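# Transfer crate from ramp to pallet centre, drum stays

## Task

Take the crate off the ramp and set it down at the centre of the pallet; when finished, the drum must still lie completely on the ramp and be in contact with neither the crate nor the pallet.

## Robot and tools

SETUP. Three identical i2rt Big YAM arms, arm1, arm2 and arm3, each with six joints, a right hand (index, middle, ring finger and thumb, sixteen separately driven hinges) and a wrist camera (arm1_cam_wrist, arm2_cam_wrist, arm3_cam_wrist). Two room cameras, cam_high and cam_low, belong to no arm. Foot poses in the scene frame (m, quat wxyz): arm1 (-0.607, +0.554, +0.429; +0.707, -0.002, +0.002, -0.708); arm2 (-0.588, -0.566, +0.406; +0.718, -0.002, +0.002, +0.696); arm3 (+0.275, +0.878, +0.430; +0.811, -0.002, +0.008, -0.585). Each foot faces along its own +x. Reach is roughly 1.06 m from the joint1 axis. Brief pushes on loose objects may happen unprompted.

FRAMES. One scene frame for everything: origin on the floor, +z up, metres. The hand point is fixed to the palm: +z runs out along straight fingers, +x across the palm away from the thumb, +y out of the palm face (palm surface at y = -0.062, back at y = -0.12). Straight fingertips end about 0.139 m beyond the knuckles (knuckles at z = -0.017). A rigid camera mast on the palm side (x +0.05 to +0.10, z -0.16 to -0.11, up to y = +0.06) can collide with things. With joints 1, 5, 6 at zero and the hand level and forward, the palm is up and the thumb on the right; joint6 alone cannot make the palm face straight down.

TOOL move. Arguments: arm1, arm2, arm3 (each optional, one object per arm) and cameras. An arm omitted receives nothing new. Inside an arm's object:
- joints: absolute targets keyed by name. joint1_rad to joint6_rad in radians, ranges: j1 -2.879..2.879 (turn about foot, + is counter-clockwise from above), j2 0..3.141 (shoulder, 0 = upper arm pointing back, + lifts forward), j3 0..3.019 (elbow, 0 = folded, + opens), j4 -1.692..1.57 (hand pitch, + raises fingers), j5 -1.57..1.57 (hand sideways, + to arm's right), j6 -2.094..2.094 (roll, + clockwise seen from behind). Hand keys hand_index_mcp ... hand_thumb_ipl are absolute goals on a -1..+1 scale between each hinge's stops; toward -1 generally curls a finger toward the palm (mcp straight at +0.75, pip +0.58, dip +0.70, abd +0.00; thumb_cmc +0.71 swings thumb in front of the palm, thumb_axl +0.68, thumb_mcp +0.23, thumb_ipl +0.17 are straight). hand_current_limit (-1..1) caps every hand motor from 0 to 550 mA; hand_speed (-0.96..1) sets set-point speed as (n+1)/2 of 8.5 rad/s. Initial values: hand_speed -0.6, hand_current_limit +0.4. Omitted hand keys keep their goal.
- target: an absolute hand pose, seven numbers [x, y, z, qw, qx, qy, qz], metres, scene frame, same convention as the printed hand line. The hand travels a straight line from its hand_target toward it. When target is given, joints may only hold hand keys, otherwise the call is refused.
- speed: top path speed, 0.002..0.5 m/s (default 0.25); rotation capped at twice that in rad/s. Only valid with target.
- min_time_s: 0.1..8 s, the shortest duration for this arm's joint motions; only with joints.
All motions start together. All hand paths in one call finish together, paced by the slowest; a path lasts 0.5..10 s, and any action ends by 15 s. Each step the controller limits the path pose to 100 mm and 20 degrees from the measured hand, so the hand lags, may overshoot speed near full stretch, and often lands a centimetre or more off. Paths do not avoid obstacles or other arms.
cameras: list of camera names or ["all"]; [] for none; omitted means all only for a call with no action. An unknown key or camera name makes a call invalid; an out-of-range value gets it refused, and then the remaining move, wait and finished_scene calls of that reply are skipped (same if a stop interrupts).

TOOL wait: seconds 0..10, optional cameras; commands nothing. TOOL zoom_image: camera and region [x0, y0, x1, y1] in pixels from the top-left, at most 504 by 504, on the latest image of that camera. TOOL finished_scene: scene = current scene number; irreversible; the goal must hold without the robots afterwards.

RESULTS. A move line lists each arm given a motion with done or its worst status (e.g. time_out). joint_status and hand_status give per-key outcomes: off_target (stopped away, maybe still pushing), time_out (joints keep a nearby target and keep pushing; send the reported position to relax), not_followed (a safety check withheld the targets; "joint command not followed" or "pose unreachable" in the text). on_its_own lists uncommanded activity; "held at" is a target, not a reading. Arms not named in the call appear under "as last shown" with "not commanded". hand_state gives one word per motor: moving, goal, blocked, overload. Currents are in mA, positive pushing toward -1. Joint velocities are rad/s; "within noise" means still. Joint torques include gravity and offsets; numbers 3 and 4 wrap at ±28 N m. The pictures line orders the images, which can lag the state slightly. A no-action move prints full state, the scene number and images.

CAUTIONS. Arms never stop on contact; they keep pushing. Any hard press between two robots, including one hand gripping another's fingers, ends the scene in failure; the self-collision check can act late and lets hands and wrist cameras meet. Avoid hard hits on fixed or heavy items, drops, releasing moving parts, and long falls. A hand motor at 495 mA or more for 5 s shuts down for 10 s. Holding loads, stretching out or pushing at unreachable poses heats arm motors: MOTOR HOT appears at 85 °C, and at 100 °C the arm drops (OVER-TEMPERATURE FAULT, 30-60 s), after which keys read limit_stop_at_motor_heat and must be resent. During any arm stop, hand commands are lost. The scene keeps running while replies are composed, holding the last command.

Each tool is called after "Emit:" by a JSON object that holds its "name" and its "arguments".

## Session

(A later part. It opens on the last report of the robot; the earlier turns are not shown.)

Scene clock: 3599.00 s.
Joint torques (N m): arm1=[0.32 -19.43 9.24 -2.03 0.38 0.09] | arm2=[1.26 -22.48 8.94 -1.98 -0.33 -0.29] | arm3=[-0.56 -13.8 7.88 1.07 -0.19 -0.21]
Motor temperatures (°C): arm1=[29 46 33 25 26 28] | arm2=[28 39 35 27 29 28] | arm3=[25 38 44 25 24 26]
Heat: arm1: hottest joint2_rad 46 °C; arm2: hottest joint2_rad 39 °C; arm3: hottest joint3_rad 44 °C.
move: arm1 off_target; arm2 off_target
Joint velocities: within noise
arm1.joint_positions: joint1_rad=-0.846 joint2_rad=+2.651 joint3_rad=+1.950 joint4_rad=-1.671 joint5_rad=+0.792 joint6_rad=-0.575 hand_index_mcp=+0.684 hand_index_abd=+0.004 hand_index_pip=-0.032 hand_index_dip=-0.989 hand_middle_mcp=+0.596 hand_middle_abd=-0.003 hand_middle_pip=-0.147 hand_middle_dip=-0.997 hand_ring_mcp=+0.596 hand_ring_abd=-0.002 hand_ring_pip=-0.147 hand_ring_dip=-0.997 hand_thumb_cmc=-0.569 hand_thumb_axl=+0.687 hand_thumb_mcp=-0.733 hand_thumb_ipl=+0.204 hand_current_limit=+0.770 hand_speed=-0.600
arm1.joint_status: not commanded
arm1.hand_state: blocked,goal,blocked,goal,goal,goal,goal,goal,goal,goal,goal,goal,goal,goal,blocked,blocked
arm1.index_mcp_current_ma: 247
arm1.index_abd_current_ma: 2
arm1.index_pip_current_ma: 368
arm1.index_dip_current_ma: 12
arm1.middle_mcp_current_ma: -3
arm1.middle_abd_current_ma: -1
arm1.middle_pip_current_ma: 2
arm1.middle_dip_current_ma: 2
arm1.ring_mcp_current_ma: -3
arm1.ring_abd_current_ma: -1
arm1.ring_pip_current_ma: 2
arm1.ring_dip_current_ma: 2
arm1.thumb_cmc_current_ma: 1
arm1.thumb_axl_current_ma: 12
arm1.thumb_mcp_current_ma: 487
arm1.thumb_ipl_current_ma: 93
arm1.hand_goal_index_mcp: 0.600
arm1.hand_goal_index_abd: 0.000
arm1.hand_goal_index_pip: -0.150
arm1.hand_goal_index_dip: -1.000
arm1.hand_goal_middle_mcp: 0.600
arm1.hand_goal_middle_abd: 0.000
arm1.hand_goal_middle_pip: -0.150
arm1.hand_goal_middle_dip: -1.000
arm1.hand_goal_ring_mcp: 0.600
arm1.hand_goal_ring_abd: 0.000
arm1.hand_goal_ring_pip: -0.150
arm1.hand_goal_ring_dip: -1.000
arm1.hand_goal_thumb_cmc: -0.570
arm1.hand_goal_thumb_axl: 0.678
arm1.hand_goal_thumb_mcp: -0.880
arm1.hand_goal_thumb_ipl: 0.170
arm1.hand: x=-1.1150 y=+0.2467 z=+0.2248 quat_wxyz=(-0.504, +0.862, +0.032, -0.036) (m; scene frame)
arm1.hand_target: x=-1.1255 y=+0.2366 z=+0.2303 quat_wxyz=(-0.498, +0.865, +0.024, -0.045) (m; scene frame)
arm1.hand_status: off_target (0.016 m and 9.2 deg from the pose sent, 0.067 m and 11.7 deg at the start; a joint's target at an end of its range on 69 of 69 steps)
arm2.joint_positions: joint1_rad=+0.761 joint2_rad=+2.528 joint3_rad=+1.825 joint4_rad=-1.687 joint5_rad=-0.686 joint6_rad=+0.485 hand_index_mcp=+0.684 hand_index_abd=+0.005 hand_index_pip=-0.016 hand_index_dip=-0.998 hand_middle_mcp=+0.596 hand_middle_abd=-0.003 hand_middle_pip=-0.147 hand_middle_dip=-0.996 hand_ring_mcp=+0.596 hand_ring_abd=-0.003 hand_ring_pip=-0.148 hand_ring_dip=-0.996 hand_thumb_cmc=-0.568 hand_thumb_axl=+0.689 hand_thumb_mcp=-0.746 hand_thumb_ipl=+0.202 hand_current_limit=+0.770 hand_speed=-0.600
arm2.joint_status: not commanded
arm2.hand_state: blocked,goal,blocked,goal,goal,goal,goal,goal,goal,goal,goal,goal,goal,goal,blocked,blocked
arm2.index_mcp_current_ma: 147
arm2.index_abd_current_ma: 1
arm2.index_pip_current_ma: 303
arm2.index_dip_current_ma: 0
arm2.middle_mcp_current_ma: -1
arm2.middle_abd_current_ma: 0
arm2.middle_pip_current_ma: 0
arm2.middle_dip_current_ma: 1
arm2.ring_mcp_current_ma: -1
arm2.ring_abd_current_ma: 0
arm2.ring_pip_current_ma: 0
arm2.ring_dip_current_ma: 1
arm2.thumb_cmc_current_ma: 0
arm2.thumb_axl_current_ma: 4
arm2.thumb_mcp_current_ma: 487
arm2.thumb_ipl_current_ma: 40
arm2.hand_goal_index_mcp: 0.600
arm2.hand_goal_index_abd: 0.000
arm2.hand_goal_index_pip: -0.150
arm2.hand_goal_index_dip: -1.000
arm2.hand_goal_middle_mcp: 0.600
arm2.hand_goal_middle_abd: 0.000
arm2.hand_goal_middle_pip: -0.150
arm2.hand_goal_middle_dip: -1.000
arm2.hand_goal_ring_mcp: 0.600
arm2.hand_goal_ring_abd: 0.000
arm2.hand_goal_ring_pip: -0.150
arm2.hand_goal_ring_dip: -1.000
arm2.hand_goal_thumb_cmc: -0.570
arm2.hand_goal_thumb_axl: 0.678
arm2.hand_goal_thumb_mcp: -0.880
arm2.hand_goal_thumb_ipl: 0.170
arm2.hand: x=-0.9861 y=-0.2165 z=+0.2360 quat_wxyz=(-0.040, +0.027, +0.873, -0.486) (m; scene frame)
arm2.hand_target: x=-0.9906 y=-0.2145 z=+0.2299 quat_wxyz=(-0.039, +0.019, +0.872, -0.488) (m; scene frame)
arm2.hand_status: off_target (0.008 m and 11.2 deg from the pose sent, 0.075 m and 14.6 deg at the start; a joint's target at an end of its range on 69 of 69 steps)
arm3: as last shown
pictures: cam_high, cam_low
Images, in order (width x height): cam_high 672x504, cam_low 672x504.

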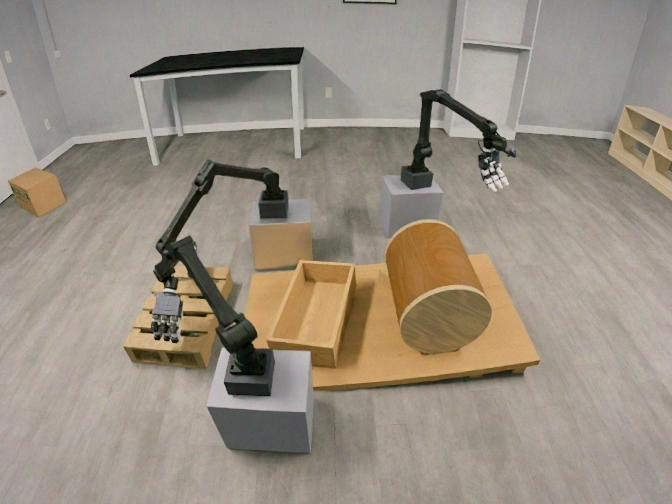

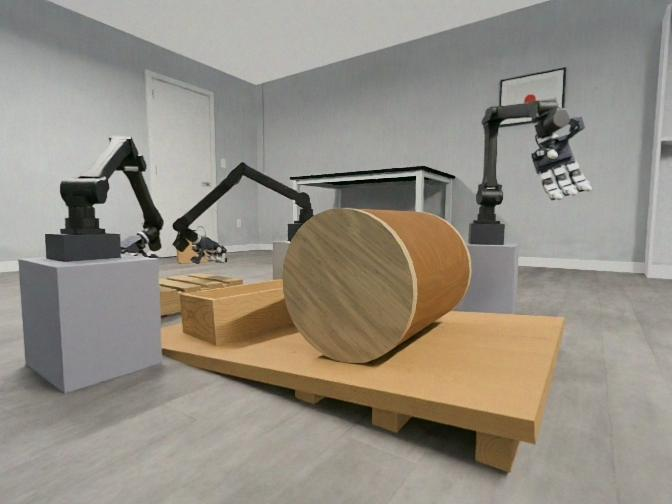

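Emit:
{"name": "move", "arguments": {"arm1": {"target":[-0.7,0.23,0.27,0.5592,-0.829,0,0],"speed":0.3,"joints":{"hand_index_mcp":0.914,"hand_middle_mcp":0.914,"hand_ring_mcp":0.914,"hand_index_pip":0.726,"hand_middle_pip":0.726,"hand_ring_pip":0.726,"hand_thumb_mcp":-0.444,"hand_thumb_ipl":0.17}}, "arm2": {"target":[-0.56,-0.26,0.27,0,0,0.829,-0.5592],"speed":0.3,"joints":{"hand_index_mcp":0.914,"hand_middle_mcp":0.914,"hand_ring_mcp":0.914,"hand_index_pip":0.726,"hand_middle_pip":0.726,"hand_ring_pip":0.726,"hand_thumb_mcp":-0.444,"hand_thumb_ipl":0.17}}}}

Emit:
{"name": "move", "arguments": {"arm1": {"target":[-0.384,0.225,0.22,0.556,-0.8243,0.0881,-0.0594],"speed":0.3}, "arm2": {"target":[-0.335,-0.27,0.22,-0.0594,0.0881,0.8243,-0.556],"speed":0.3}}}

Emit:
{"name": "move", "arguments": {"arm1": {"target":[-0.384,0.203,0.13,0.556,-0.8243,0.0881,-0.0594],"speed":0.12}, "arm2": {"target":[-0.345,-0.244,0.13,-0.0594,0.0881,0.8243,-0.556],"speed":0.12}, "cameras": ["arm1_cam_wrist","arm2_cam_wrist","cam_high"]}}

Scene clock: 3753.37 s.
Joint torques (N m): arm1=[-0.26 -17.14 1.5 -3.04 -0.03 0.07] | arm2=[0.79 -18.96 2.15 -2.82 0.13 -0.29] | arm3=[-0.38 -14.33 7.86 1.1 -0.22 -0.22]
Motor temperatures (°C): arm1=[29 46 39 25 26 28] | arm2=[28 40 39 27 28 28] | arm3=[25 38 44 25 24 26]
Heat: arm1: hottest joint2_rad 46 °C; arm2: hottest joint2_rad 40 °C; arm3: hottest joint3_rad 44 °C.
move: arm1 off_target; arm2 off_target
Joint velocities: within noise
arm1.joint_positions: joint1_rad=-0.145 joint2_rad=+2.399 joint3_rad=+1.314 joint4_rad=-1.664 joint5_rad=+0.142 joint6_rad=-0.073 hand_index_mcp=+0.894 hand_index_abd=+0.003 hand_index_pip=+0.720 hand_index_dip=-0.997 hand_middle_mcp=+0.896 hand_middle_abd=-0.002 hand_middle_pip=+0.719 hand_middle_dip=-0.997 hand_ring_mcp=+0.895 hand_ring_abd=-0.002 hand_ring_pip=+0.719 hand_ring_dip=-0.997 hand_thumb_cmc=-0.569 hand_thumb_axl=+0.680 hand_thumb_mcp=-0.443 hand_thumb_ipl=+0.173 hand_current_limit=+0.770 hand_speed=-0.600
arm1.joint_status: hand_index_mcp off_target (ended at +0.894, target +0.914); the others done
arm1.hand_state: blocked,goal,goal,goal,goal,goal,goal,goal,goal,goal,goal,goal,goal,goal,goal,goal
arm1.index_mcp_current_ma: -32
arm1.index_abd_current_ma: 1
arm1.index_pip_current_ma: -5
arm1.index_dip_current_ma: 2
arm1.middle_mcp_current_ma: -26
arm1.middle_abd_current_ma: -1
arm1.middle_pip_current_ma: -7
arm1.middle_dip_current_ma: 2
arm1.ring_mcp_current_ma: -29
arm1.ring_abd_current_ma: -1
arm1.ring_pip_current_ma: -7
arm1.ring_dip_current_ma: 2
arm1.thumb_cmc_current_ma: 1
arm1.thumb_axl_current_ma: 1
arm1.thumb_mcp_current_ma: 0
arm1.thumb_ipl_current_ma: 3
arm1.hand_goal_index_mcp: 0.914
arm1.hand_goal_index_abd: 0.000
arm1.hand_goal_index_pip: 0.726
arm1.hand_goal_index_dip: -1.000
arm1.hand_goal_middle_mcp: 0.914
arm1.hand_goal_middle_abd: 0.000
arm1.hand_goal_middle_pip: 0.726
arm1.hand_goal_middle_dip: -1.000
arm1.hand_goal_ring_mcp: 0.914
arm1.hand_goal_ring_abd: 0.000
arm1.hand_goal_ring_pip: 0.726
arm1.hand_goal_ring_dip: -1.000
arm1.hand_goal_thumb_cmc: -0.570
arm1.hand_goal_thumb_axl: 0.678
arm1.hand_goal_thumb_mcp: -0.444
arm1.hand_goal_thumb_ipl: 0.170
arm1.hand: x=-0.6972 y=+0.2305 z=+0.2557 quat_wxyz=(-0.558, +0.830, +0.008, +0.000) (m; scene frame)
arm1.hand_target: x=-0.7000 y=+0.2303 z=+0.2695 quat_wxyz=(-0.558, +0.830, +0.000, +0.000) (m; scene frame)
arm1.hand_status: off_target (0.015 m and 0.9 deg from the pose sent, 0.418 m and 9.2 deg at the start; a joint's target at an end of its range on 23 of 72 steps)
arm2.joint_positions: joint1_rad=+0.024 joint2_rad=+2.295 joint3_rad=+1.210 joint4_rad=-1.663 joint5_rad=+0.007 joint6_rad=+0.014 hand_index_mcp=+0.894 hand_index_abd=+0.003 hand_index_pip=+0.719 hand_index_dip=-0.999 hand_middle_mcp=+0.894 hand_middle_abd=-0.003 hand_middle_pip=+0.718 hand_middle_dip=-0.996 hand_ring_mcp=+0.895 hand_ring_abd=-0.003 hand_ring_pip=+0.720 hand_ring_dip=-0.996 hand_thumb_cmc=-0.568 hand_thumb_axl=+0.680 hand_thumb_mcp=-0.443 hand_thumb_ipl=+0.173 hand_current_limit=+0.770 hand_speed=-0.600
arm2.joint_status: hand_index_mcp off_target (ended at +0.894, target +0.914); the others done
arm2.hand_state: blocked,goal,goal,goal,goal,goal,goal,goal,goal,goal,goal,goal,goal,goal,goal,goal
arm2.index_mcp_current_ma: -11
arm2.index_abd_current_ma: 0
arm2.index_pip_current_ma: -1
arm2.index_dip_current_ma: 0
arm2.middle_mcp_current_ma: -11
arm2.middle_abd_current_ma: 0
arm2.middle_pip_current_ma: -2
arm2.middle_dip_current_ma: 0
arm2.ring_mcp_current_ma: -9
arm2.ring_abd_current_ma: 0
arm2.ring_pip_current_ma: -1
arm2.ring_dip_current_ma: 0
arm2.thumb_cmc_current_ma: 0
arm2.thumb_axl_current_ma: 0
arm2.thumb_mcp_current_ma: 0
arm2.thumb_ipl_current_ma: 1
arm2.hand_goal_index_mcp: 0.914
arm2.hand_goal_index_abd: 0.000
arm2.hand_goal_index_pip: 0.726
arm2.hand_goal_index_dip: -1.000
arm2.hand_goal_middle_mcp: 0.914
arm2.hand_goal_middle_abd: 0.000
arm2.hand_goal_middle_pip: 0.726
arm2.hand_goal_middle_dip: -1.000
arm2.hand_goal_ring_mcp: 0.914
arm2.hand_goal_ring_abd: 0.000
arm2.hand_goal_ring_pip: 0.726
arm2.hand_goal_ring_dip: -1.000
arm2.hand_goal_thumb_cmc: -0.570
arm2.hand_goal_thumb_axl: 0.678
arm2.hand_goal_thumb_mcp: -0.444
arm2.hand_goal_thumb_ipl: 0.170
arm2.hand: x=-0.5599 y=-0.2608 z=+0.2631 quat_wxyz=(+0.005, +0.007, +0.830, -0.558) (m; scene frame)
arm2.hand_target: x=-0.5600 y=-0.2600 z=+0.2698 quat_wxyz=(+0.000, +0.000, +0.829, -0.559) (m; scene frame)
arm2.hand_status: done (0.007 m and 0.9 deg from the pose sent, 0.430 m and 11.2 deg at the start)
arm3: as last shown
pictures: none

Scene clock: 3755.43 s.
Joint torques (N m): arm1=[-1.03 -15.44 5.03 -2.24 -0.3 0.07] | arm2=[0.85 -18.08 4.78 -2.82 0.28 -0.29] | arm3=[-0.32 -14.04 7.87 1.13 -0.22 -0.19]
Motor temperatures (°C): arm1=[29 46 39 25 26 28] | arm2=[28 40 39 27 28 28] | arm3=[25 38 44 25 24 26]
Heat: arm1: hottest joint2_rad 46 °C; arm2: hottest joint2_rad 40 °C; arm3: hottest joint3_rad 44 °C.
move: arm1 done; arm2 off_target
Joint velocities: within noise
arm1.joint_positions: joint1_rad=+0.453 joint2_rad=+2.519 joint3_rad=+1.498 joint4_rad=-1.660 joint5_rad=-0.601 joint6_rad=+0.266 hand_index_mcp=+0.894 hand_index_abd=+0.003 hand_index_pip=+0.720 hand_index_dip=-0.997 hand_middle_mcp=+0.896 hand_middle_abd=-0.002 hand_middle_pip=+0.719 hand_middle_dip=-0.997 hand_ring_mcp=+0.895 hand_ring_abd=-0.002 hand_ring_pip=+0.719 hand_ring_dip=-0.997 hand_thumb_cmc=-0.569 hand_thumb_axl=+0.680 hand_thumb_mcp=-0.443 hand_thumb_ipl=+0.173 hand_current_limit=+0.770 hand_speed=-0.600
arm1.joint_status: not commanded
arm1.hand_state: blocked,goal,goal,goal,goal,goal,goal,goal,goal,goal,goal,goal,goal,goal,goal,goal
arm1.index_mcp_current_ma: -32
arm1.index_abd_current_ma: 1
arm1.index_pip_current_ma: -5
arm1.index_dip_current_ma: 2
arm1.middle_mcp_current_ma: -26
arm1.middle_abd_current_ma: -1
arm1.middle_pip_current_ma: -7
arm1.middle_dip_current_ma: 2
arm1.ring_mcp_current_ma: -29
arm1.ring_abd_current_ma: -1
arm1.ring_pip_current_ma: -6
arm1.ring_dip_current_ma: 2
arm1.thumb_cmc_current_ma: 1
arm1.thumb_axl_current_ma: 1
arm1.thumb_mcp_current_ma: 0
arm1.thumb_ipl_current_ma: 3
arm1.hand_goal_index_mcp: 0.914
arm1.hand_goal_index_abd: 0.000
arm1.hand_goal_index_pip: 0.726
arm1.hand_goal_index_dip: -1.000
arm1.hand_goal_middle_mcp: 0.914
arm1.hand_goal_middle_abd: 0.000
arm1.hand_goal_middle_pip: 0.726
arm1.hand_goal_middle_dip: -1.000
arm1.hand_goal_ring_mcp: 0.914
arm1.hand_goal_ring_abd: 0.000
arm1.hand_goal_ring_pip: 0.726
arm1.hand_goal_ring_dip: -1.000
arm1.hand_goal_thumb_cmc: -0.570
arm1.hand_goal_thumb_axl: 0.678
arm1.hand_goal_thumb_mcp: -0.444
arm1.hand_goal_thumb_ipl: 0.170
arm1.hand: x=-0.3846 y=+0.2339 z=+0.2233 quat_wxyz=(-0.560, +0.823, -0.081, +0.057) (m; scene frame)
arm1.hand_target: x=-0.3841 y=+0.2253 z=+0.2201 quat_wxyz=(-0.556, +0.824, -0.088, +0.059) (m; scene frame)
arm1.hand_status: done (0.010 m and 0.9 deg from the pose sent, 0.315 m and 13.0 deg at the start)
arm2.joint_positions: joint1_rad=-0.510 joint2_rad=+2.434 joint3_rad=+1.432 joint4_rad=-1.683 joint5_rad=+0.304 joint6_rad=-0.118 hand_index_mcp=+0.894 hand_index_abd=+0.003 hand_index_pip=+0.719 hand_index_dip=-0.999 hand_middle_mcp=+0.894 hand_middle_abd=-0.003 hand_middle_pip=+0.718 hand_middle_dip=-0.996 hand_ring_mcp=+0.895 hand_ring_abd=-0.003 hand_ring_pip=+0.720 hand_ring_dip=-0.996 hand_thumb_cmc=-0.568 hand_thumb_axl=+0.680 hand_thumb_mcp=-0.443 hand_thumb_ipl=+0.173 hand_current_limit=+0.770 hand_speed=-0.600
arm2.joint_status: not commanded
arm2.hand_state: blocked,goal,goal,goal,goal,goal,goal,goal,goal,goal,goal,goal,goal,goal,goal,goal
arm2.index_mcp_current_ma: -11
arm2.index_abd_current_ma: 0
arm2.index_pip_current_ma: -1
arm2.index_dip_current_ma: 0
arm2.middle_mcp_current_ma: -11
arm2.middle_abd_current_ma: 0
arm2.middle_pip_current_ma: -2
arm2.middle_dip_current_ma: 0
arm2.ring_mcp_current_ma: -9
arm2.ring_abd_current_ma: 0
arm2.ring_pip_current_ma: -1
arm2.ring_dip_current_ma: 0
arm2.thumb_cmc_current_ma: 0
arm2.thumb_axl_current_ma: 0
arm2.thumb_mcp_current_ma: 0
arm2.thumb_ipl_current_ma: 1
arm2.hand_goal_index_mcp: 0.914
arm2.hand_goal_index_abd: 0.000
arm2.hand_goal_index_pip: 0.726
arm2.hand_goal_index_dip: -1.000
arm2.hand_goal_middle_mcp: 0.914
arm2.hand_goal_middle_abd: 0.000
arm2.hand_goal_middle_pip: 0.726
arm2.hand_goal_middle_dip: -1.000
arm2.hand_goal_ring_mcp: 0.914
arm2.hand_goal_ring_abd: 0.000
arm2.hand_goal_ring_pip: 0.726
arm2.hand_goal_ring_dip: -1.000
arm2.hand_goal_thumb_cmc: -0.570
arm2.hand_goal_thumb_axl: 0.678
arm2.hand_goal_thumb_mcp: -0.444
arm2.hand_goal_thumb_ipl: 0.170
arm2.hand: x=-0.3338 y=-0.2688 z=+0.2256 quat_wxyz=(-0.048, +0.098, +0.836, -0.539) (m; scene frame)
arm2.hand_target: x=-0.3352 y=-0.2702 z=+0.2199 quat_wxyz=(-0.056, +0.088, +0.830, -0.548) (m; scene frame)
arm2.hand_status: off_target (0.006 m and 2.9 deg from the pose sent, 0.229 m and 11.9 deg at the start; a joint's target at an end of its range on 30 of 62 steps)
arm3: as last shown
pictures: none

Scene clock: 3756.93 s.
Joint torques (N m): arm1=[-0.21 -17.49 1.98 -2.17 -0.19 0.03] | arm2=[0.73 -22.48 1.99 -2.07 0.2 -0.16] | arm3=[-0.38 -14.04 7.86 1.22 -0.25 -0.21]
Motor temperatures (°C): arm1=[29 46 38 25 26 28] | arm2=[28 40 38 27 28 28] | arm3=[25 38 44 25 24 26]
Heat: arm1: hottest joint2_rad 46 °C; arm2: hottest joint2_rad 40 °C; arm3: hottest joint3_rad 44 °C.
move: arm1 not_followed; arm2 not_followed
Joint velocities: within noise
arm1.joint_positions: joint1_rad=+0.441 joint2_rad=+2.722 joint3_rad=+1.663 joint4_rad=-1.643 joint5_rad=-0.593 joint6_rad=+0.266 hand_index_mcp=+0.894 hand_index_abd=+0.003 hand_index_pip=+0.720 hand_index_dip=-0.997 hand_middle_mcp=+0.896 hand_middle_abd=-0.002 hand_middle_pip=+0.719 hand_middle_dip=-0.997 hand_ring_mcp=+0.895 hand_ring_abd=-0.002 hand_ring_pip=+0.719 hand_ring_dip=-0.997 hand_thumb_cmc=-0.569 hand_thumb_axl=+0.680 hand_thumb_mcp=-0.443 hand_thumb_ipl=+0.173 hand_current_limit=+0.770 hand_speed=-0.600
arm1.joint_status: not commanded
arm1.hand_state: blocked,goal,goal,goal,goal,goal,goal,goal,goal,goal,goal,goal,goal,goal,goal,goal
arm1.index_mcp_current_ma: -32
arm1.index_abd_current_ma: 1
arm1.index_pip_current_ma: -5
arm1.index_dip_current_ma: 2
arm1.middle_mcp_current_ma: -26
arm1.middle_abd_current_ma: -1
arm1.middle_pip_current_ma: -7
arm1.middle_dip_current_ma: 2
arm1.ring_mcp_current_ma: -29
arm1.ring_abd_current_ma: -1
arm1.ring_pip_current_ma: -6
arm1.ring_dip_current_ma: 2
arm1.thumb_cmc_current_ma: 1
arm1.thumb_axl_current_ma: 1
arm1.thumb_mcp_current_ma: 1
arm1.thumb_ipl_current_ma: 3
arm1.hand_goal_index_mcp: 0.914
arm1.hand_goal_index_abd: 0.000
arm1.hand_goal_index_pip: 0.726
arm1.hand_goal_index_dip: -1.000
arm1.hand_goal_middle_mcp: 0.914
arm1.hand_goal_middle_abd: 0.000
arm1.hand_goal_middle_pip: 0.726
arm1.hand_goal_middle_dip: -1.000
arm1.hand_goal_ring_mcp: 0.914
arm1.hand_goal_ring_abd: 0.000
arm1.hand_goal_ring_pip: 0.726
arm1.hand_goal_ring_dip: -1.000
arm1.hand_goal_thumb_cmc: -0.570
arm1.hand_goal_thumb_axl: 0.678
arm1.hand_goal_thumb_mcp: -0.444
arm1.hand_goal_thumb_ipl: 0.170
arm1.on_its_own: joint2_rad is held at +2.704, not at its first target +2.531; joint3_rad is held at +1.655, not at its first target +1.523
arm1.hand: x=-0.3860 y=+0.2222 z=+0.1464 quat_wxyz=(-0.566, +0.818, -0.087, +0.052) (m; scene frame)
arm1.hand_target: x=-0.3845 y=+0.2198 z=+0.1535 quat_wxyz=(-0.564, +0.820, -0.086, +0.054) (m; scene frame)
arm1.hand_status: not_followed (0.025 m and 1.6 deg from the pose sent, 0.098 m and 0.9 deg at the start)
arm2.joint_positions: joint1_rad=-0.492 joint2_rad=+2.632 joint3_rad=+1.577 joint4_rad=-1.683 joint5_rad=+0.275 joint6_rad=-0.118 hand_index_mcp=+0.894 hand_index_abd=+0.003 hand_index_pip=+0.719 hand_index_dip=-0.999 hand_middle_mcp=+0.894 hand_middle_abd=-0.003 hand_middle_pip=+0.718 hand_middle_dip=-0.996 hand_ring_mcp=+0.895 hand_ring_abd=-0.003 hand_ring_pip=+0.720 hand_ring_dip=-0.996 hand_thumb_cmc=-0.568 hand_thumb_axl=+0.680 hand_thumb_mcp=-0.443 hand_thumb_ipl=+0.173 hand_current_limit=+0.770 hand_speed=-0.600
arm2.joint_status: not commanded
arm2.hand_state: blocked,goal,goal,goal,goal,goal,goal,goal,goal,goal,goal,goal,goal,goal,goal,goal
arm2.index_mcp_current_ma: -11
arm2.index_abd_current_ma: 0
arm2.index_pip_current_ma: -1
arm2.index_dip_current_ma: 0
arm2.middle_mcp_current_ma: -11
arm2.middle_abd_current_ma: 0
arm2.middle_pip_current_ma: -2
arm2.middle_dip_current_ma: 0
arm2.ring_mcp_current_ma: -9
arm2.ring_abd_current_ma: 0
arm2.ring_pip_current_ma: -1
arm2.ring_dip_current_ma: 0
arm2.thumb_cmc_current_ma: 0
arm2.thumb_axl_current_ma: 0
arm2.thumb_mcp_current_ma: 0
arm2.thumb_ipl_current_ma: 1
arm2.hand_goal_index_mcp: 0.914
arm2.hand_goal_index_abd: 0.000
arm2.hand_goal_index_pip: 0.726
arm2.hand_goal_index_dip: -1.000
arm2.hand_goal_middle_mcp: 0.914
arm2.hand_goal_middle_abd: 0.000
arm2.hand_goal_middle_pip: 0.726
arm2.hand_goal_middle_dip: -1.000
arm2.hand_goal_ring_mcp: 0.914
arm2.hand_goal_ring_abd: 0.000
arm2.hand_goal_ring_pip: 0.726
arm2.hand_goal_ring_dip: -1.000
arm2.hand_goal_thumb_cmc: -0.570
arm2.hand_goal_thumb_axl: 0.678
arm2.hand_goal_thumb_mcp: -0.444
arm2.hand_goal_thumb_ipl: 0.170
arm2.on_its_own: joint2_rad is held at +2.615, not at its first target +2.460; joint3_rad is held at +1.572, not at its first target +1.452
arm2.hand: x=-0.3415 y=-0.2591 z=+0.1549 quat_wxyz=(-0.064, +0.092, +0.823, -0.556) (m; scene frame)
arm2.hand_target: x=-0.3383 y=-0.2571 z=+0.1609 quat_wxyz=(-0.062, +0.095, +0.826, -0.552) (m; scene frame)
arm2.hand_status: not_followed (0.029 m and 0.7 deg from the pose sent, 0.099 m and 2.9 deg at the start)
arm3: as last shown
pictures: arm1_cam_wrist, arm2_cam_wrist, cam_high
pose unreachable (arm1 arm): on one or more control steps of this call this arm could not follow its commanded pose, so it was not sent that pose on those steps. On the call's last step it was still not sent that pose. It may still have moved: this result reports where it is.
cause: moving toward the commanded pose would bring a part of the arm too close to another arm (the arm2 arm, where that arm would come to rest).
pose unreachable (arm2 arm): on one or more control steps of this call this arm could not follow its commanded pose, so it was not sent that pose on those steps. On the call's last step it was still not sent that pose. It may still have moved: this result reports where it is.
cause: moving toward the commanded pose would bring a part of the arm too close to another arm (the arm1 arm, along the way the arms are being sent, or toward where that arm still pushes).
Images, in order (width x height): arm1_cam_wrist 672x504, arm2_cam_wrist 672x504, cam_high 672x504.

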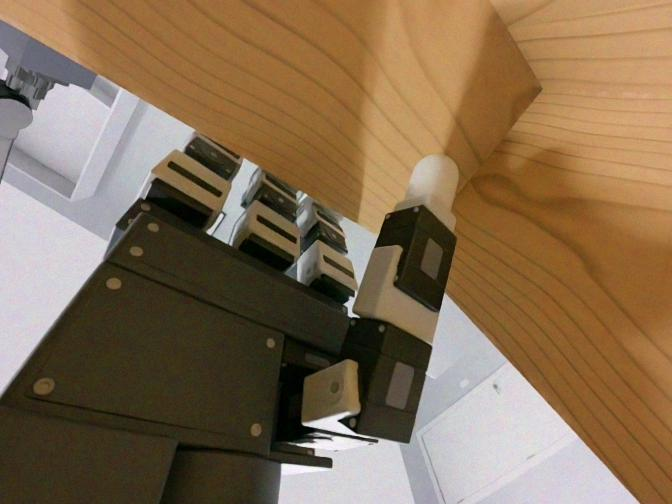

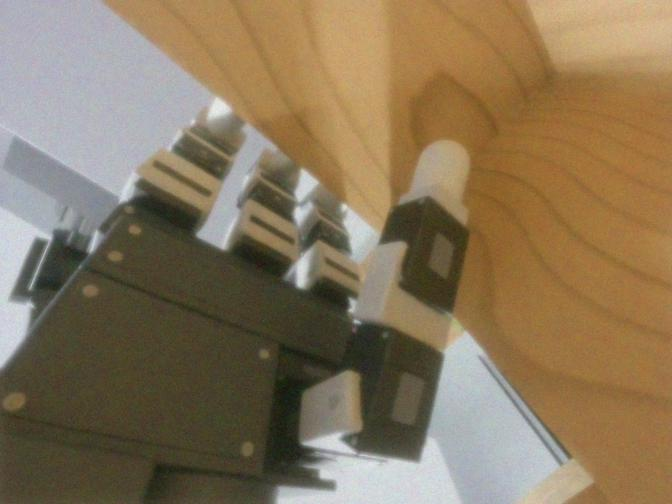

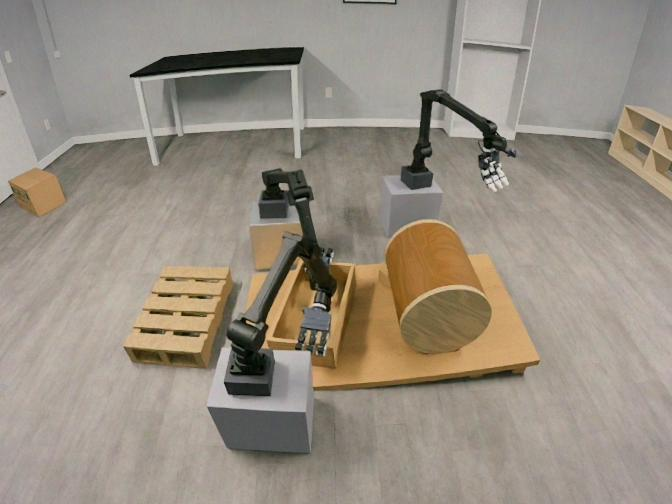

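Emit:
{"name": "move", "arguments": {"arm1": {"target":[-0.402,0.213,0.165,0.556,-0.8243,0.0881,-0.0594],"speed":0.15}, "arm2": {"target":[-0.325,-0.257,0.17,-0.0594,0.0881,0.8243,-0.556],"speed":0.15}}}

Emit:
{"name": "move", "arguments": {"arm1": {"target":[-0.402,0.207,0.13,0.556,-0.8243,0.0881,-0.0594],"speed":0.12}, "arm2": {"target":[-0.330,-0.248,0.13,-0.0594,0.0881,0.8243,-0.556],"speed":0.12}, "cameras": ["arm1_cam_wrist","arm2_cam_wrist","cam_high"]}}

Scene clock: 3774.03 s.
Joint torques (N m): arm1=[-1.2 -18.9 1.92 -1.66 -0.22 -0.12] | arm2=[0.03 -22.3 2.99 -2.8 0.3 -0.27] | arm3=[-0.5 -13.8 7.88 1.09 -0.2 -0.22]
Motor temperatures (°C): arm1=[29 45 36 25 26 28] | arm2=[28 42 36 27 28 28] | arm3=[25 38 44 25 24 26]
Heat: arm1: hottest joint2_rad 45 °C; arm2: hottest joint2_rad 42 °C; arm3: hottest joint3_rad 44 °C.
move: arm1 off_target; arm2 done
Joint velocities: within noise
arm1.joint_positions: joint1_rad=+0.409 joint2_rad=+2.691 joint3_rad=+1.620 joint4_rad=-1.640 joint5_rad=-0.569 joint6_rad=+0.264 hand_index_mcp=+0.894 hand_index_abd=+0.003 hand_index_pip=+0.720 hand_index_dip=-0.997 hand_middle_mcp=+0.896 hand_middle_abd=-0.002 hand_middle_pip=+0.719 hand_middle_dip=-0.997 hand_ring_mcp=+0.895 hand_ring_abd=-0.002 hand_ring_pip=+0.719 hand_ring_dip=-0.997 hand_thumb_cmc=-0.569 hand_thumb_axl=+0.680 hand_thumb_mcp=-0.443 hand_thumb_ipl=+0.173 hand_current_limit=+0.770 hand_speed=-0.600
arm1.joint_status: not commanded
arm1.hand_state: blocked,goal,goal,goal,goal,goal,goal,goal,goal,goal,goal,goal,goal,goal,goal,goal
arm1.index_mcp_current_ma: -32
arm1.index_abd_current_ma: 1
arm1.index_pip_current_ma: -5
arm1.index_dip_current_ma: 2
arm1.middle_mcp_current_ma: -26
arm1.middle_abd_current_ma: -1
arm1.middle_pip_current_ma: -7
arm1.middle_dip_current_ma: 2
arm1.ring_mcp_current_ma: -29
arm1.ring_abd_current_ma: -1
arm1.ring_pip_current_ma: -6
arm1.ring_dip_current_ma: 2
arm1.thumb_cmc_current_ma: 1
arm1.thumb_axl_current_ma: 1
arm1.thumb_mcp_current_ma: 1
arm1.thumb_ipl_current_ma: 3
arm1.hand_goal_index_mcp: 0.914
arm1.hand_goal_index_abd: 0.000
arm1.hand_goal_index_pip: 0.726
arm1.hand_goal_index_dip: -1.000
arm1.hand_goal_middle_mcp: 0.914
arm1.hand_goal_middle_abd: 0.000
arm1.hand_goal_middle_pip: 0.726
arm1.hand_goal_middle_dip: -1.000
arm1.hand_goal_ring_mcp: 0.914
arm1.hand_goal_ring_abd: 0.000
arm1.hand_goal_ring_pip: 0.726
arm1.hand_goal_ring_dip: -1.000
arm1.hand_goal_thumb_cmc: -0.570
arm1.hand_goal_thumb_axl: 0.678
arm1.hand_goal_thumb_mcp: -0.444
arm1.hand_goal_thumb_ipl: 0.170
arm1.hand: x=-0.4043 y=+0.2225 z=+0.1566 quat_wxyz=(-0.567, +0.817, -0.094, +0.050) (m; scene frame)
arm1.hand_target: x=-0.4021 y=+0.2131 z=+0.1650 quat_wxyz=(-0.556, +0.824, -0.088, +0.059) (m; scene frame)
arm1.hand_status: off_target (0.013 m and 2.0 deg from the pose sent, 0.026 m and 1.6 deg at the start)
arm2.joint_positions: joint1_rad=-0.501 joint2_rad=+2.617 joint3_rad=+1.577 joint4_rad=-1.683 joint5_rad=+0.305 joint6_rad=-0.118 hand_index_mcp=+0.894 hand_index_abd=+0.003 hand_index_pip=+0.719 hand_index_dip=-0.999 hand_middle_mcp=+0.894 hand_middle_abd=-0.003 hand_middle_pip=+0.718 hand_middle_dip=-0.996 hand_ring_mcp=+0.895 hand_ring_abd=-0.003 hand_ring_pip=+0.720 hand_ring_dip=-0.996 hand_thumb_cmc=-0.568 hand_thumb_axl=+0.680 hand_thumb_mcp=-0.443 hand_thumb_ipl=+0.173 hand_current_limit=+0.770 hand_speed=-0.600
arm2.joint_status: not commanded
arm2.hand_state: blocked,goal,goal,goal,goal,goal,goal,goal,goal,goal,goal,goal,goal,goal,goal,goal
arm2.index_mcp_current_ma: -11
arm2.index_abd_current_ma: 0
arm2.index_pip_current_ma: -1
arm2.index_dip_current_ma: 0
arm2.middle_mcp_current_ma: -11
arm2.middle_abd_current_ma: 0
arm2.middle_pip_current_ma: -2
arm2.middle_dip_current_ma: 0
arm2.ring_mcp_current_ma: -9
arm2.ring_abd_current_ma: 0
arm2.ring_pip_current_ma: -1
arm2.ring_dip_current_ma: 0
arm2.thumb_cmc_current_ma: 0
arm2.thumb_axl_current_ma: 0
arm2.thumb_mcp_current_ma: 0
arm2.thumb_ipl_current_ma: 1
arm2.hand_goal_index_mcp: 0.914
arm2.hand_goal_index_abd: 0.000
arm2.hand_goal_index_pip: 0.726
arm2.hand_goal_index_dip: -1.000
arm2.hand_goal_middle_mcp: 0.914
arm2.hand_goal_middle_abd: 0.000
arm2.hand_goal_middle_pip: 0.726
arm2.hand_goal_middle_dip: -1.000
arm2.hand_goal_ring_mcp: 0.914
arm2.hand_goal_ring_abd: 0.000
arm2.hand_goal_ring_pip: 0.726
arm2.hand_goal_ring_dip: -1.000
arm2.hand_goal_thumb_cmc: -0.570
arm2.hand_goal_thumb_axl: 0.678
arm2.hand_goal_thumb_mcp: -0.444
arm2.hand_goal_thumb_ipl: 0.170
arm2.hand: x=-0.3306 y=-0.2574 z=+0.1613 quat_wxyz=(-0.051, +0.089, +0.827, -0.553) (m; scene frame)
arm2.hand_target: x=-0.3251 y=-0.2573 z=+0.1698 quat_wxyz=(-0.058, +0.088, +0.826, -0.553) (m; scene frame)
arm2.hand_status: done (0.010 m and 1.0 deg from the pose sent, 0.022 m and 0.7 deg at the start; a joint's target at an end of its range on 25 of 34 steps)
arm3: as last shown
pictures: none

Scene clock: 3775.20 s.
Joint torques (N m): arm1=[-0.44 -16.38 4.38 -1.66 -0.1 -0.11] | arm2=[1.32 -19.43 4.7 -2.36 0.06 -0.2] | arm3=[-0.32 -14.1 7.88 1.06 -0.22 -0.18]
Motor temperatures (°C): arm1=[29 46 36 25 26 28] | arm2=[28 42 36 27 28 28] | arm3=[25 38 44 25 24 26]
Heat: arm1: hottest joint2_rad 46 °C; arm2: hottest joint2_rad 42 °C; arm3: hottest joint3_rad 44 °C.
move: arm1 off_target; arm2 done
Joint velocities: within noise
arm1.joint_positions: joint1_rad=+0.409 joint2_rad=+2.743 joint3_rad=+1.668 joint4_rad=-1.629 joint5_rad=-0.565 joint6_rad=+0.259 hand_index_mcp=+0.894 hand_index_abd=+0.003 hand_index_pip=+0.720 hand_index_dip=-0.997 hand_middle_mcp=+0.896 hand_middle_abd=-0.002 hand_middle_pip=+0.719 hand_middle_dip=-0.997 hand_ring_mcp=+0.909 hand_ring_abd=-0.002 hand_ring_pip=+0.719 hand_ring_dip=-0.997 hand_thumb_cmc=-0.569 hand_thumb_axl=+0.680 hand_thumb_mcp=-0.443 hand_thumb_ipl=+0.173 hand_current_limit=+0.770 hand_speed=-0.600
arm1.joint_status: not commanded
arm1.hand_state: blocked,goal,goal,goal,goal,goal,goal,goal,goal,goal,goal,goal,goal,goal,goal,goal
arm1.index_mcp_current_ma: -32
arm1.index_abd_current_ma: 1
arm1.index_pip_current_ma: -5
arm1.index_dip_current_ma: 2
arm1.middle_mcp_current_ma: -26
arm1.middle_abd_current_ma: -1
arm1.middle_pip_current_ma: -7
arm1.middle_dip_current_ma: 2
arm1.ring_mcp_current_ma: -4
arm1.ring_abd_current_ma: -1
arm1.ring_pip_current_ma: -6
arm1.ring_dip_current_ma: 2
arm1.thumb_cmc_current_ma: 1
arm1.thumb_axl_current_ma: 1
arm1.thumb_mcp_current_ma: 1
arm1.thumb_ipl_current_ma: 3
arm1.hand_goal_index_mcp: 0.914
arm1.hand_goal_index_abd: 0.000
arm1.hand_goal_index_pip: 0.726
arm1.hand_goal_index_dip: -1.000
arm1.hand_goal_middle_mcp: 0.914
arm1.hand_goal_middle_abd: 0.000
arm1.hand_goal_middle_pip: 0.726
arm1.hand_goal_middle_dip: -1.000
arm1.hand_goal_ring_mcp: 0.914
arm1.hand_goal_ring_abd: 0.000
arm1.hand_goal_ring_pip: 0.726
arm1.hand_goal_ring_dip: -1.000
arm1.hand_goal_thumb_cmc: -0.570
arm1.hand_goal_thumb_axl: 0.678
arm1.hand_goal_thumb_mcp: -0.444
arm1.hand_goal_thumb_ipl: 0.170
arm1.hand: x=-0.4027 y=+0.2179 z=+0.1350 quat_wxyz=(-0.564, +0.819, -0.091, +0.052) (m; scene frame)
arm1.hand_target: x=-0.4021 y=+0.2071 z=+0.1302 quat_wxyz=(-0.556, +0.824, -0.088, +0.059) (m; scene frame)
arm1.hand_status: off_target (0.012 m and 1.4 deg from the pose sent, 0.031 m and 2.0 deg at the start)
arm2.joint_positions: joint1_rad=-0.501 joint2_rad=+2.680 joint3_rad=+1.647 joint4_rad=-1.687 joint5_rad=+0.295 joint6_rad=-0.118 hand_index_mcp=+0.916 hand_index_abd=+0.003 hand_index_pip=+0.719 hand_index_dip=-0.999 hand_middle_mcp=+0.894 hand_middle_abd=-0.003 hand_middle_pip=+0.718 hand_middle_dip=-0.996 hand_ring_mcp=+0.895 hand_ring_abd=-0.003 hand_ring_pip=+0.720 hand_ring_dip=-0.996 hand_thumb_cmc=-0.569 hand_thumb_axl=+0.679 hand_thumb_mcp=-0.443 hand_thumb_ipl=+0.173 hand_current_limit=+0.770 hand_speed=-0.600
arm2.joint_status: not commanded
arm2.hand_state: goal,goal,goal,goal,goal,goal,goal,goal,goal,goal,goal,goal,goal,goal,goal,goal
arm2.index_mcp_current_ma: 0
arm2.index_abd_current_ma: 0
arm2.index_pip_current_ma: -1
arm2.index_dip_current_ma: 0
arm2.middle_mcp_current_ma: -11
arm2.middle_abd_current_ma: 0
arm2.middle_pip_current_ma: -2
arm2.middle_dip_current_ma: 0
arm2.ring_mcp_current_ma: -9
arm2.ring_abd_current_ma: 0
arm2.ring_pip_current_ma: -1
arm2.ring_dip_current_ma: 0
arm2.thumb_cmc_current_ma: 0
arm2.thumb_axl_current_ma: 0
arm2.thumb_mcp_current_ma: 0
arm2.thumb_ipl_current_ma: 1
arm2.hand_goal_index_mcp: 0.914
arm2.hand_goal_index_abd: 0.000
arm2.hand_goal_index_pip: 0.726
arm2.hand_goal_index_dip: -1.000
arm2.hand_goal_middle_mcp: 0.914
arm2.hand_goal_middle_abd: 0.000
arm2.hand_goal_middle_pip: 0.726
arm2.hand_goal_middle_dip: -1.000
arm2.hand_goal_ring_mcp: 0.914
arm2.hand_goal_ring_abd: 0.000
arm2.hand_goal_ring_pip: 0.726
arm2.hand_goal_ring_dip: -1.000
arm2.hand_goal_thumb_cmc: -0.570
arm2.hand_goal_thumb_axl: 0.678
arm2.hand_goal_thumb_mcp: -0.444
arm2.hand_goal_thumb_ipl: 0.170
arm2.on_its_own: hand_index_mcp moved +0.023 to your old target +0.914
arm2.hand: x=-0.3273 y=-0.2486 z=+0.1386 quat_wxyz=(-0.055, +0.093, +0.827, -0.551) (m; scene frame)
arm2.hand_target: x=-0.3300 y=-0.2482 z=+0.1302 quat_wxyz=(-0.059, +0.088, +0.824, -0.556) (m; scene frame)
arm2.hand_status: done (0.009 m and 1.0 deg from the pose sent, 0.033 m and 1.1 deg at the start)
arm3: as last shown
pictures: arm1_cam_wrist, arm2_cam_wrist, cam_high
Images, in order (width x height): arm1_cam_wrist 672x504, arm2_cam_wrist 672x504, cam_high 672x504.

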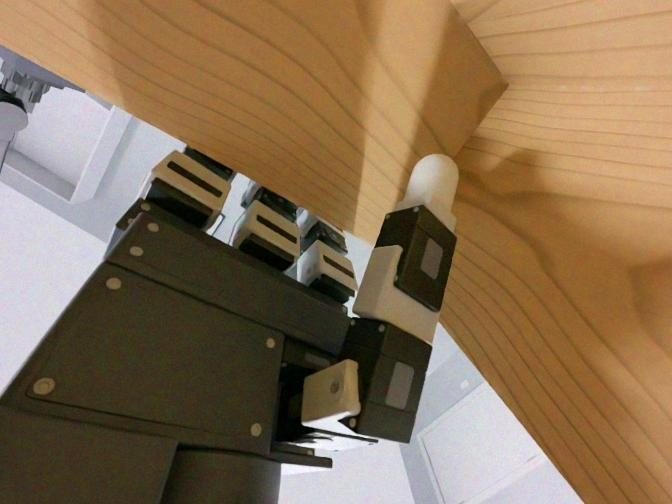

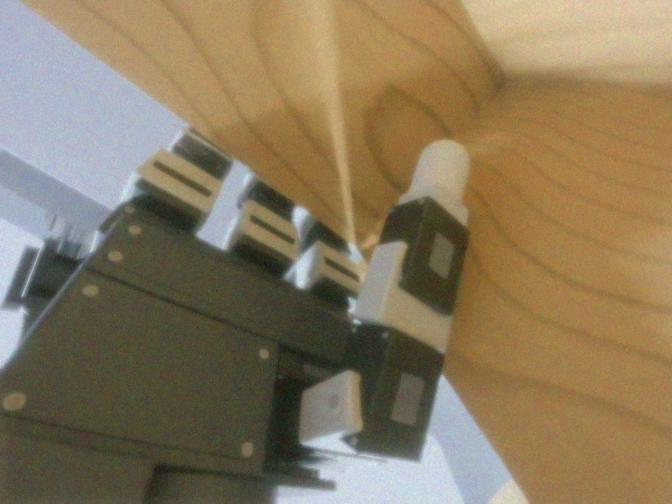

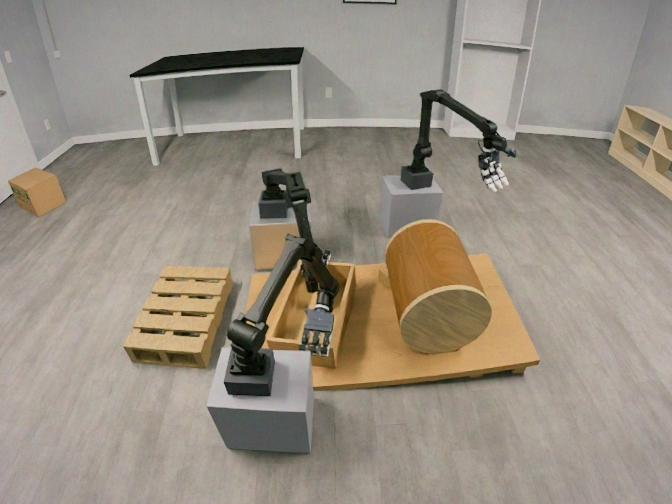

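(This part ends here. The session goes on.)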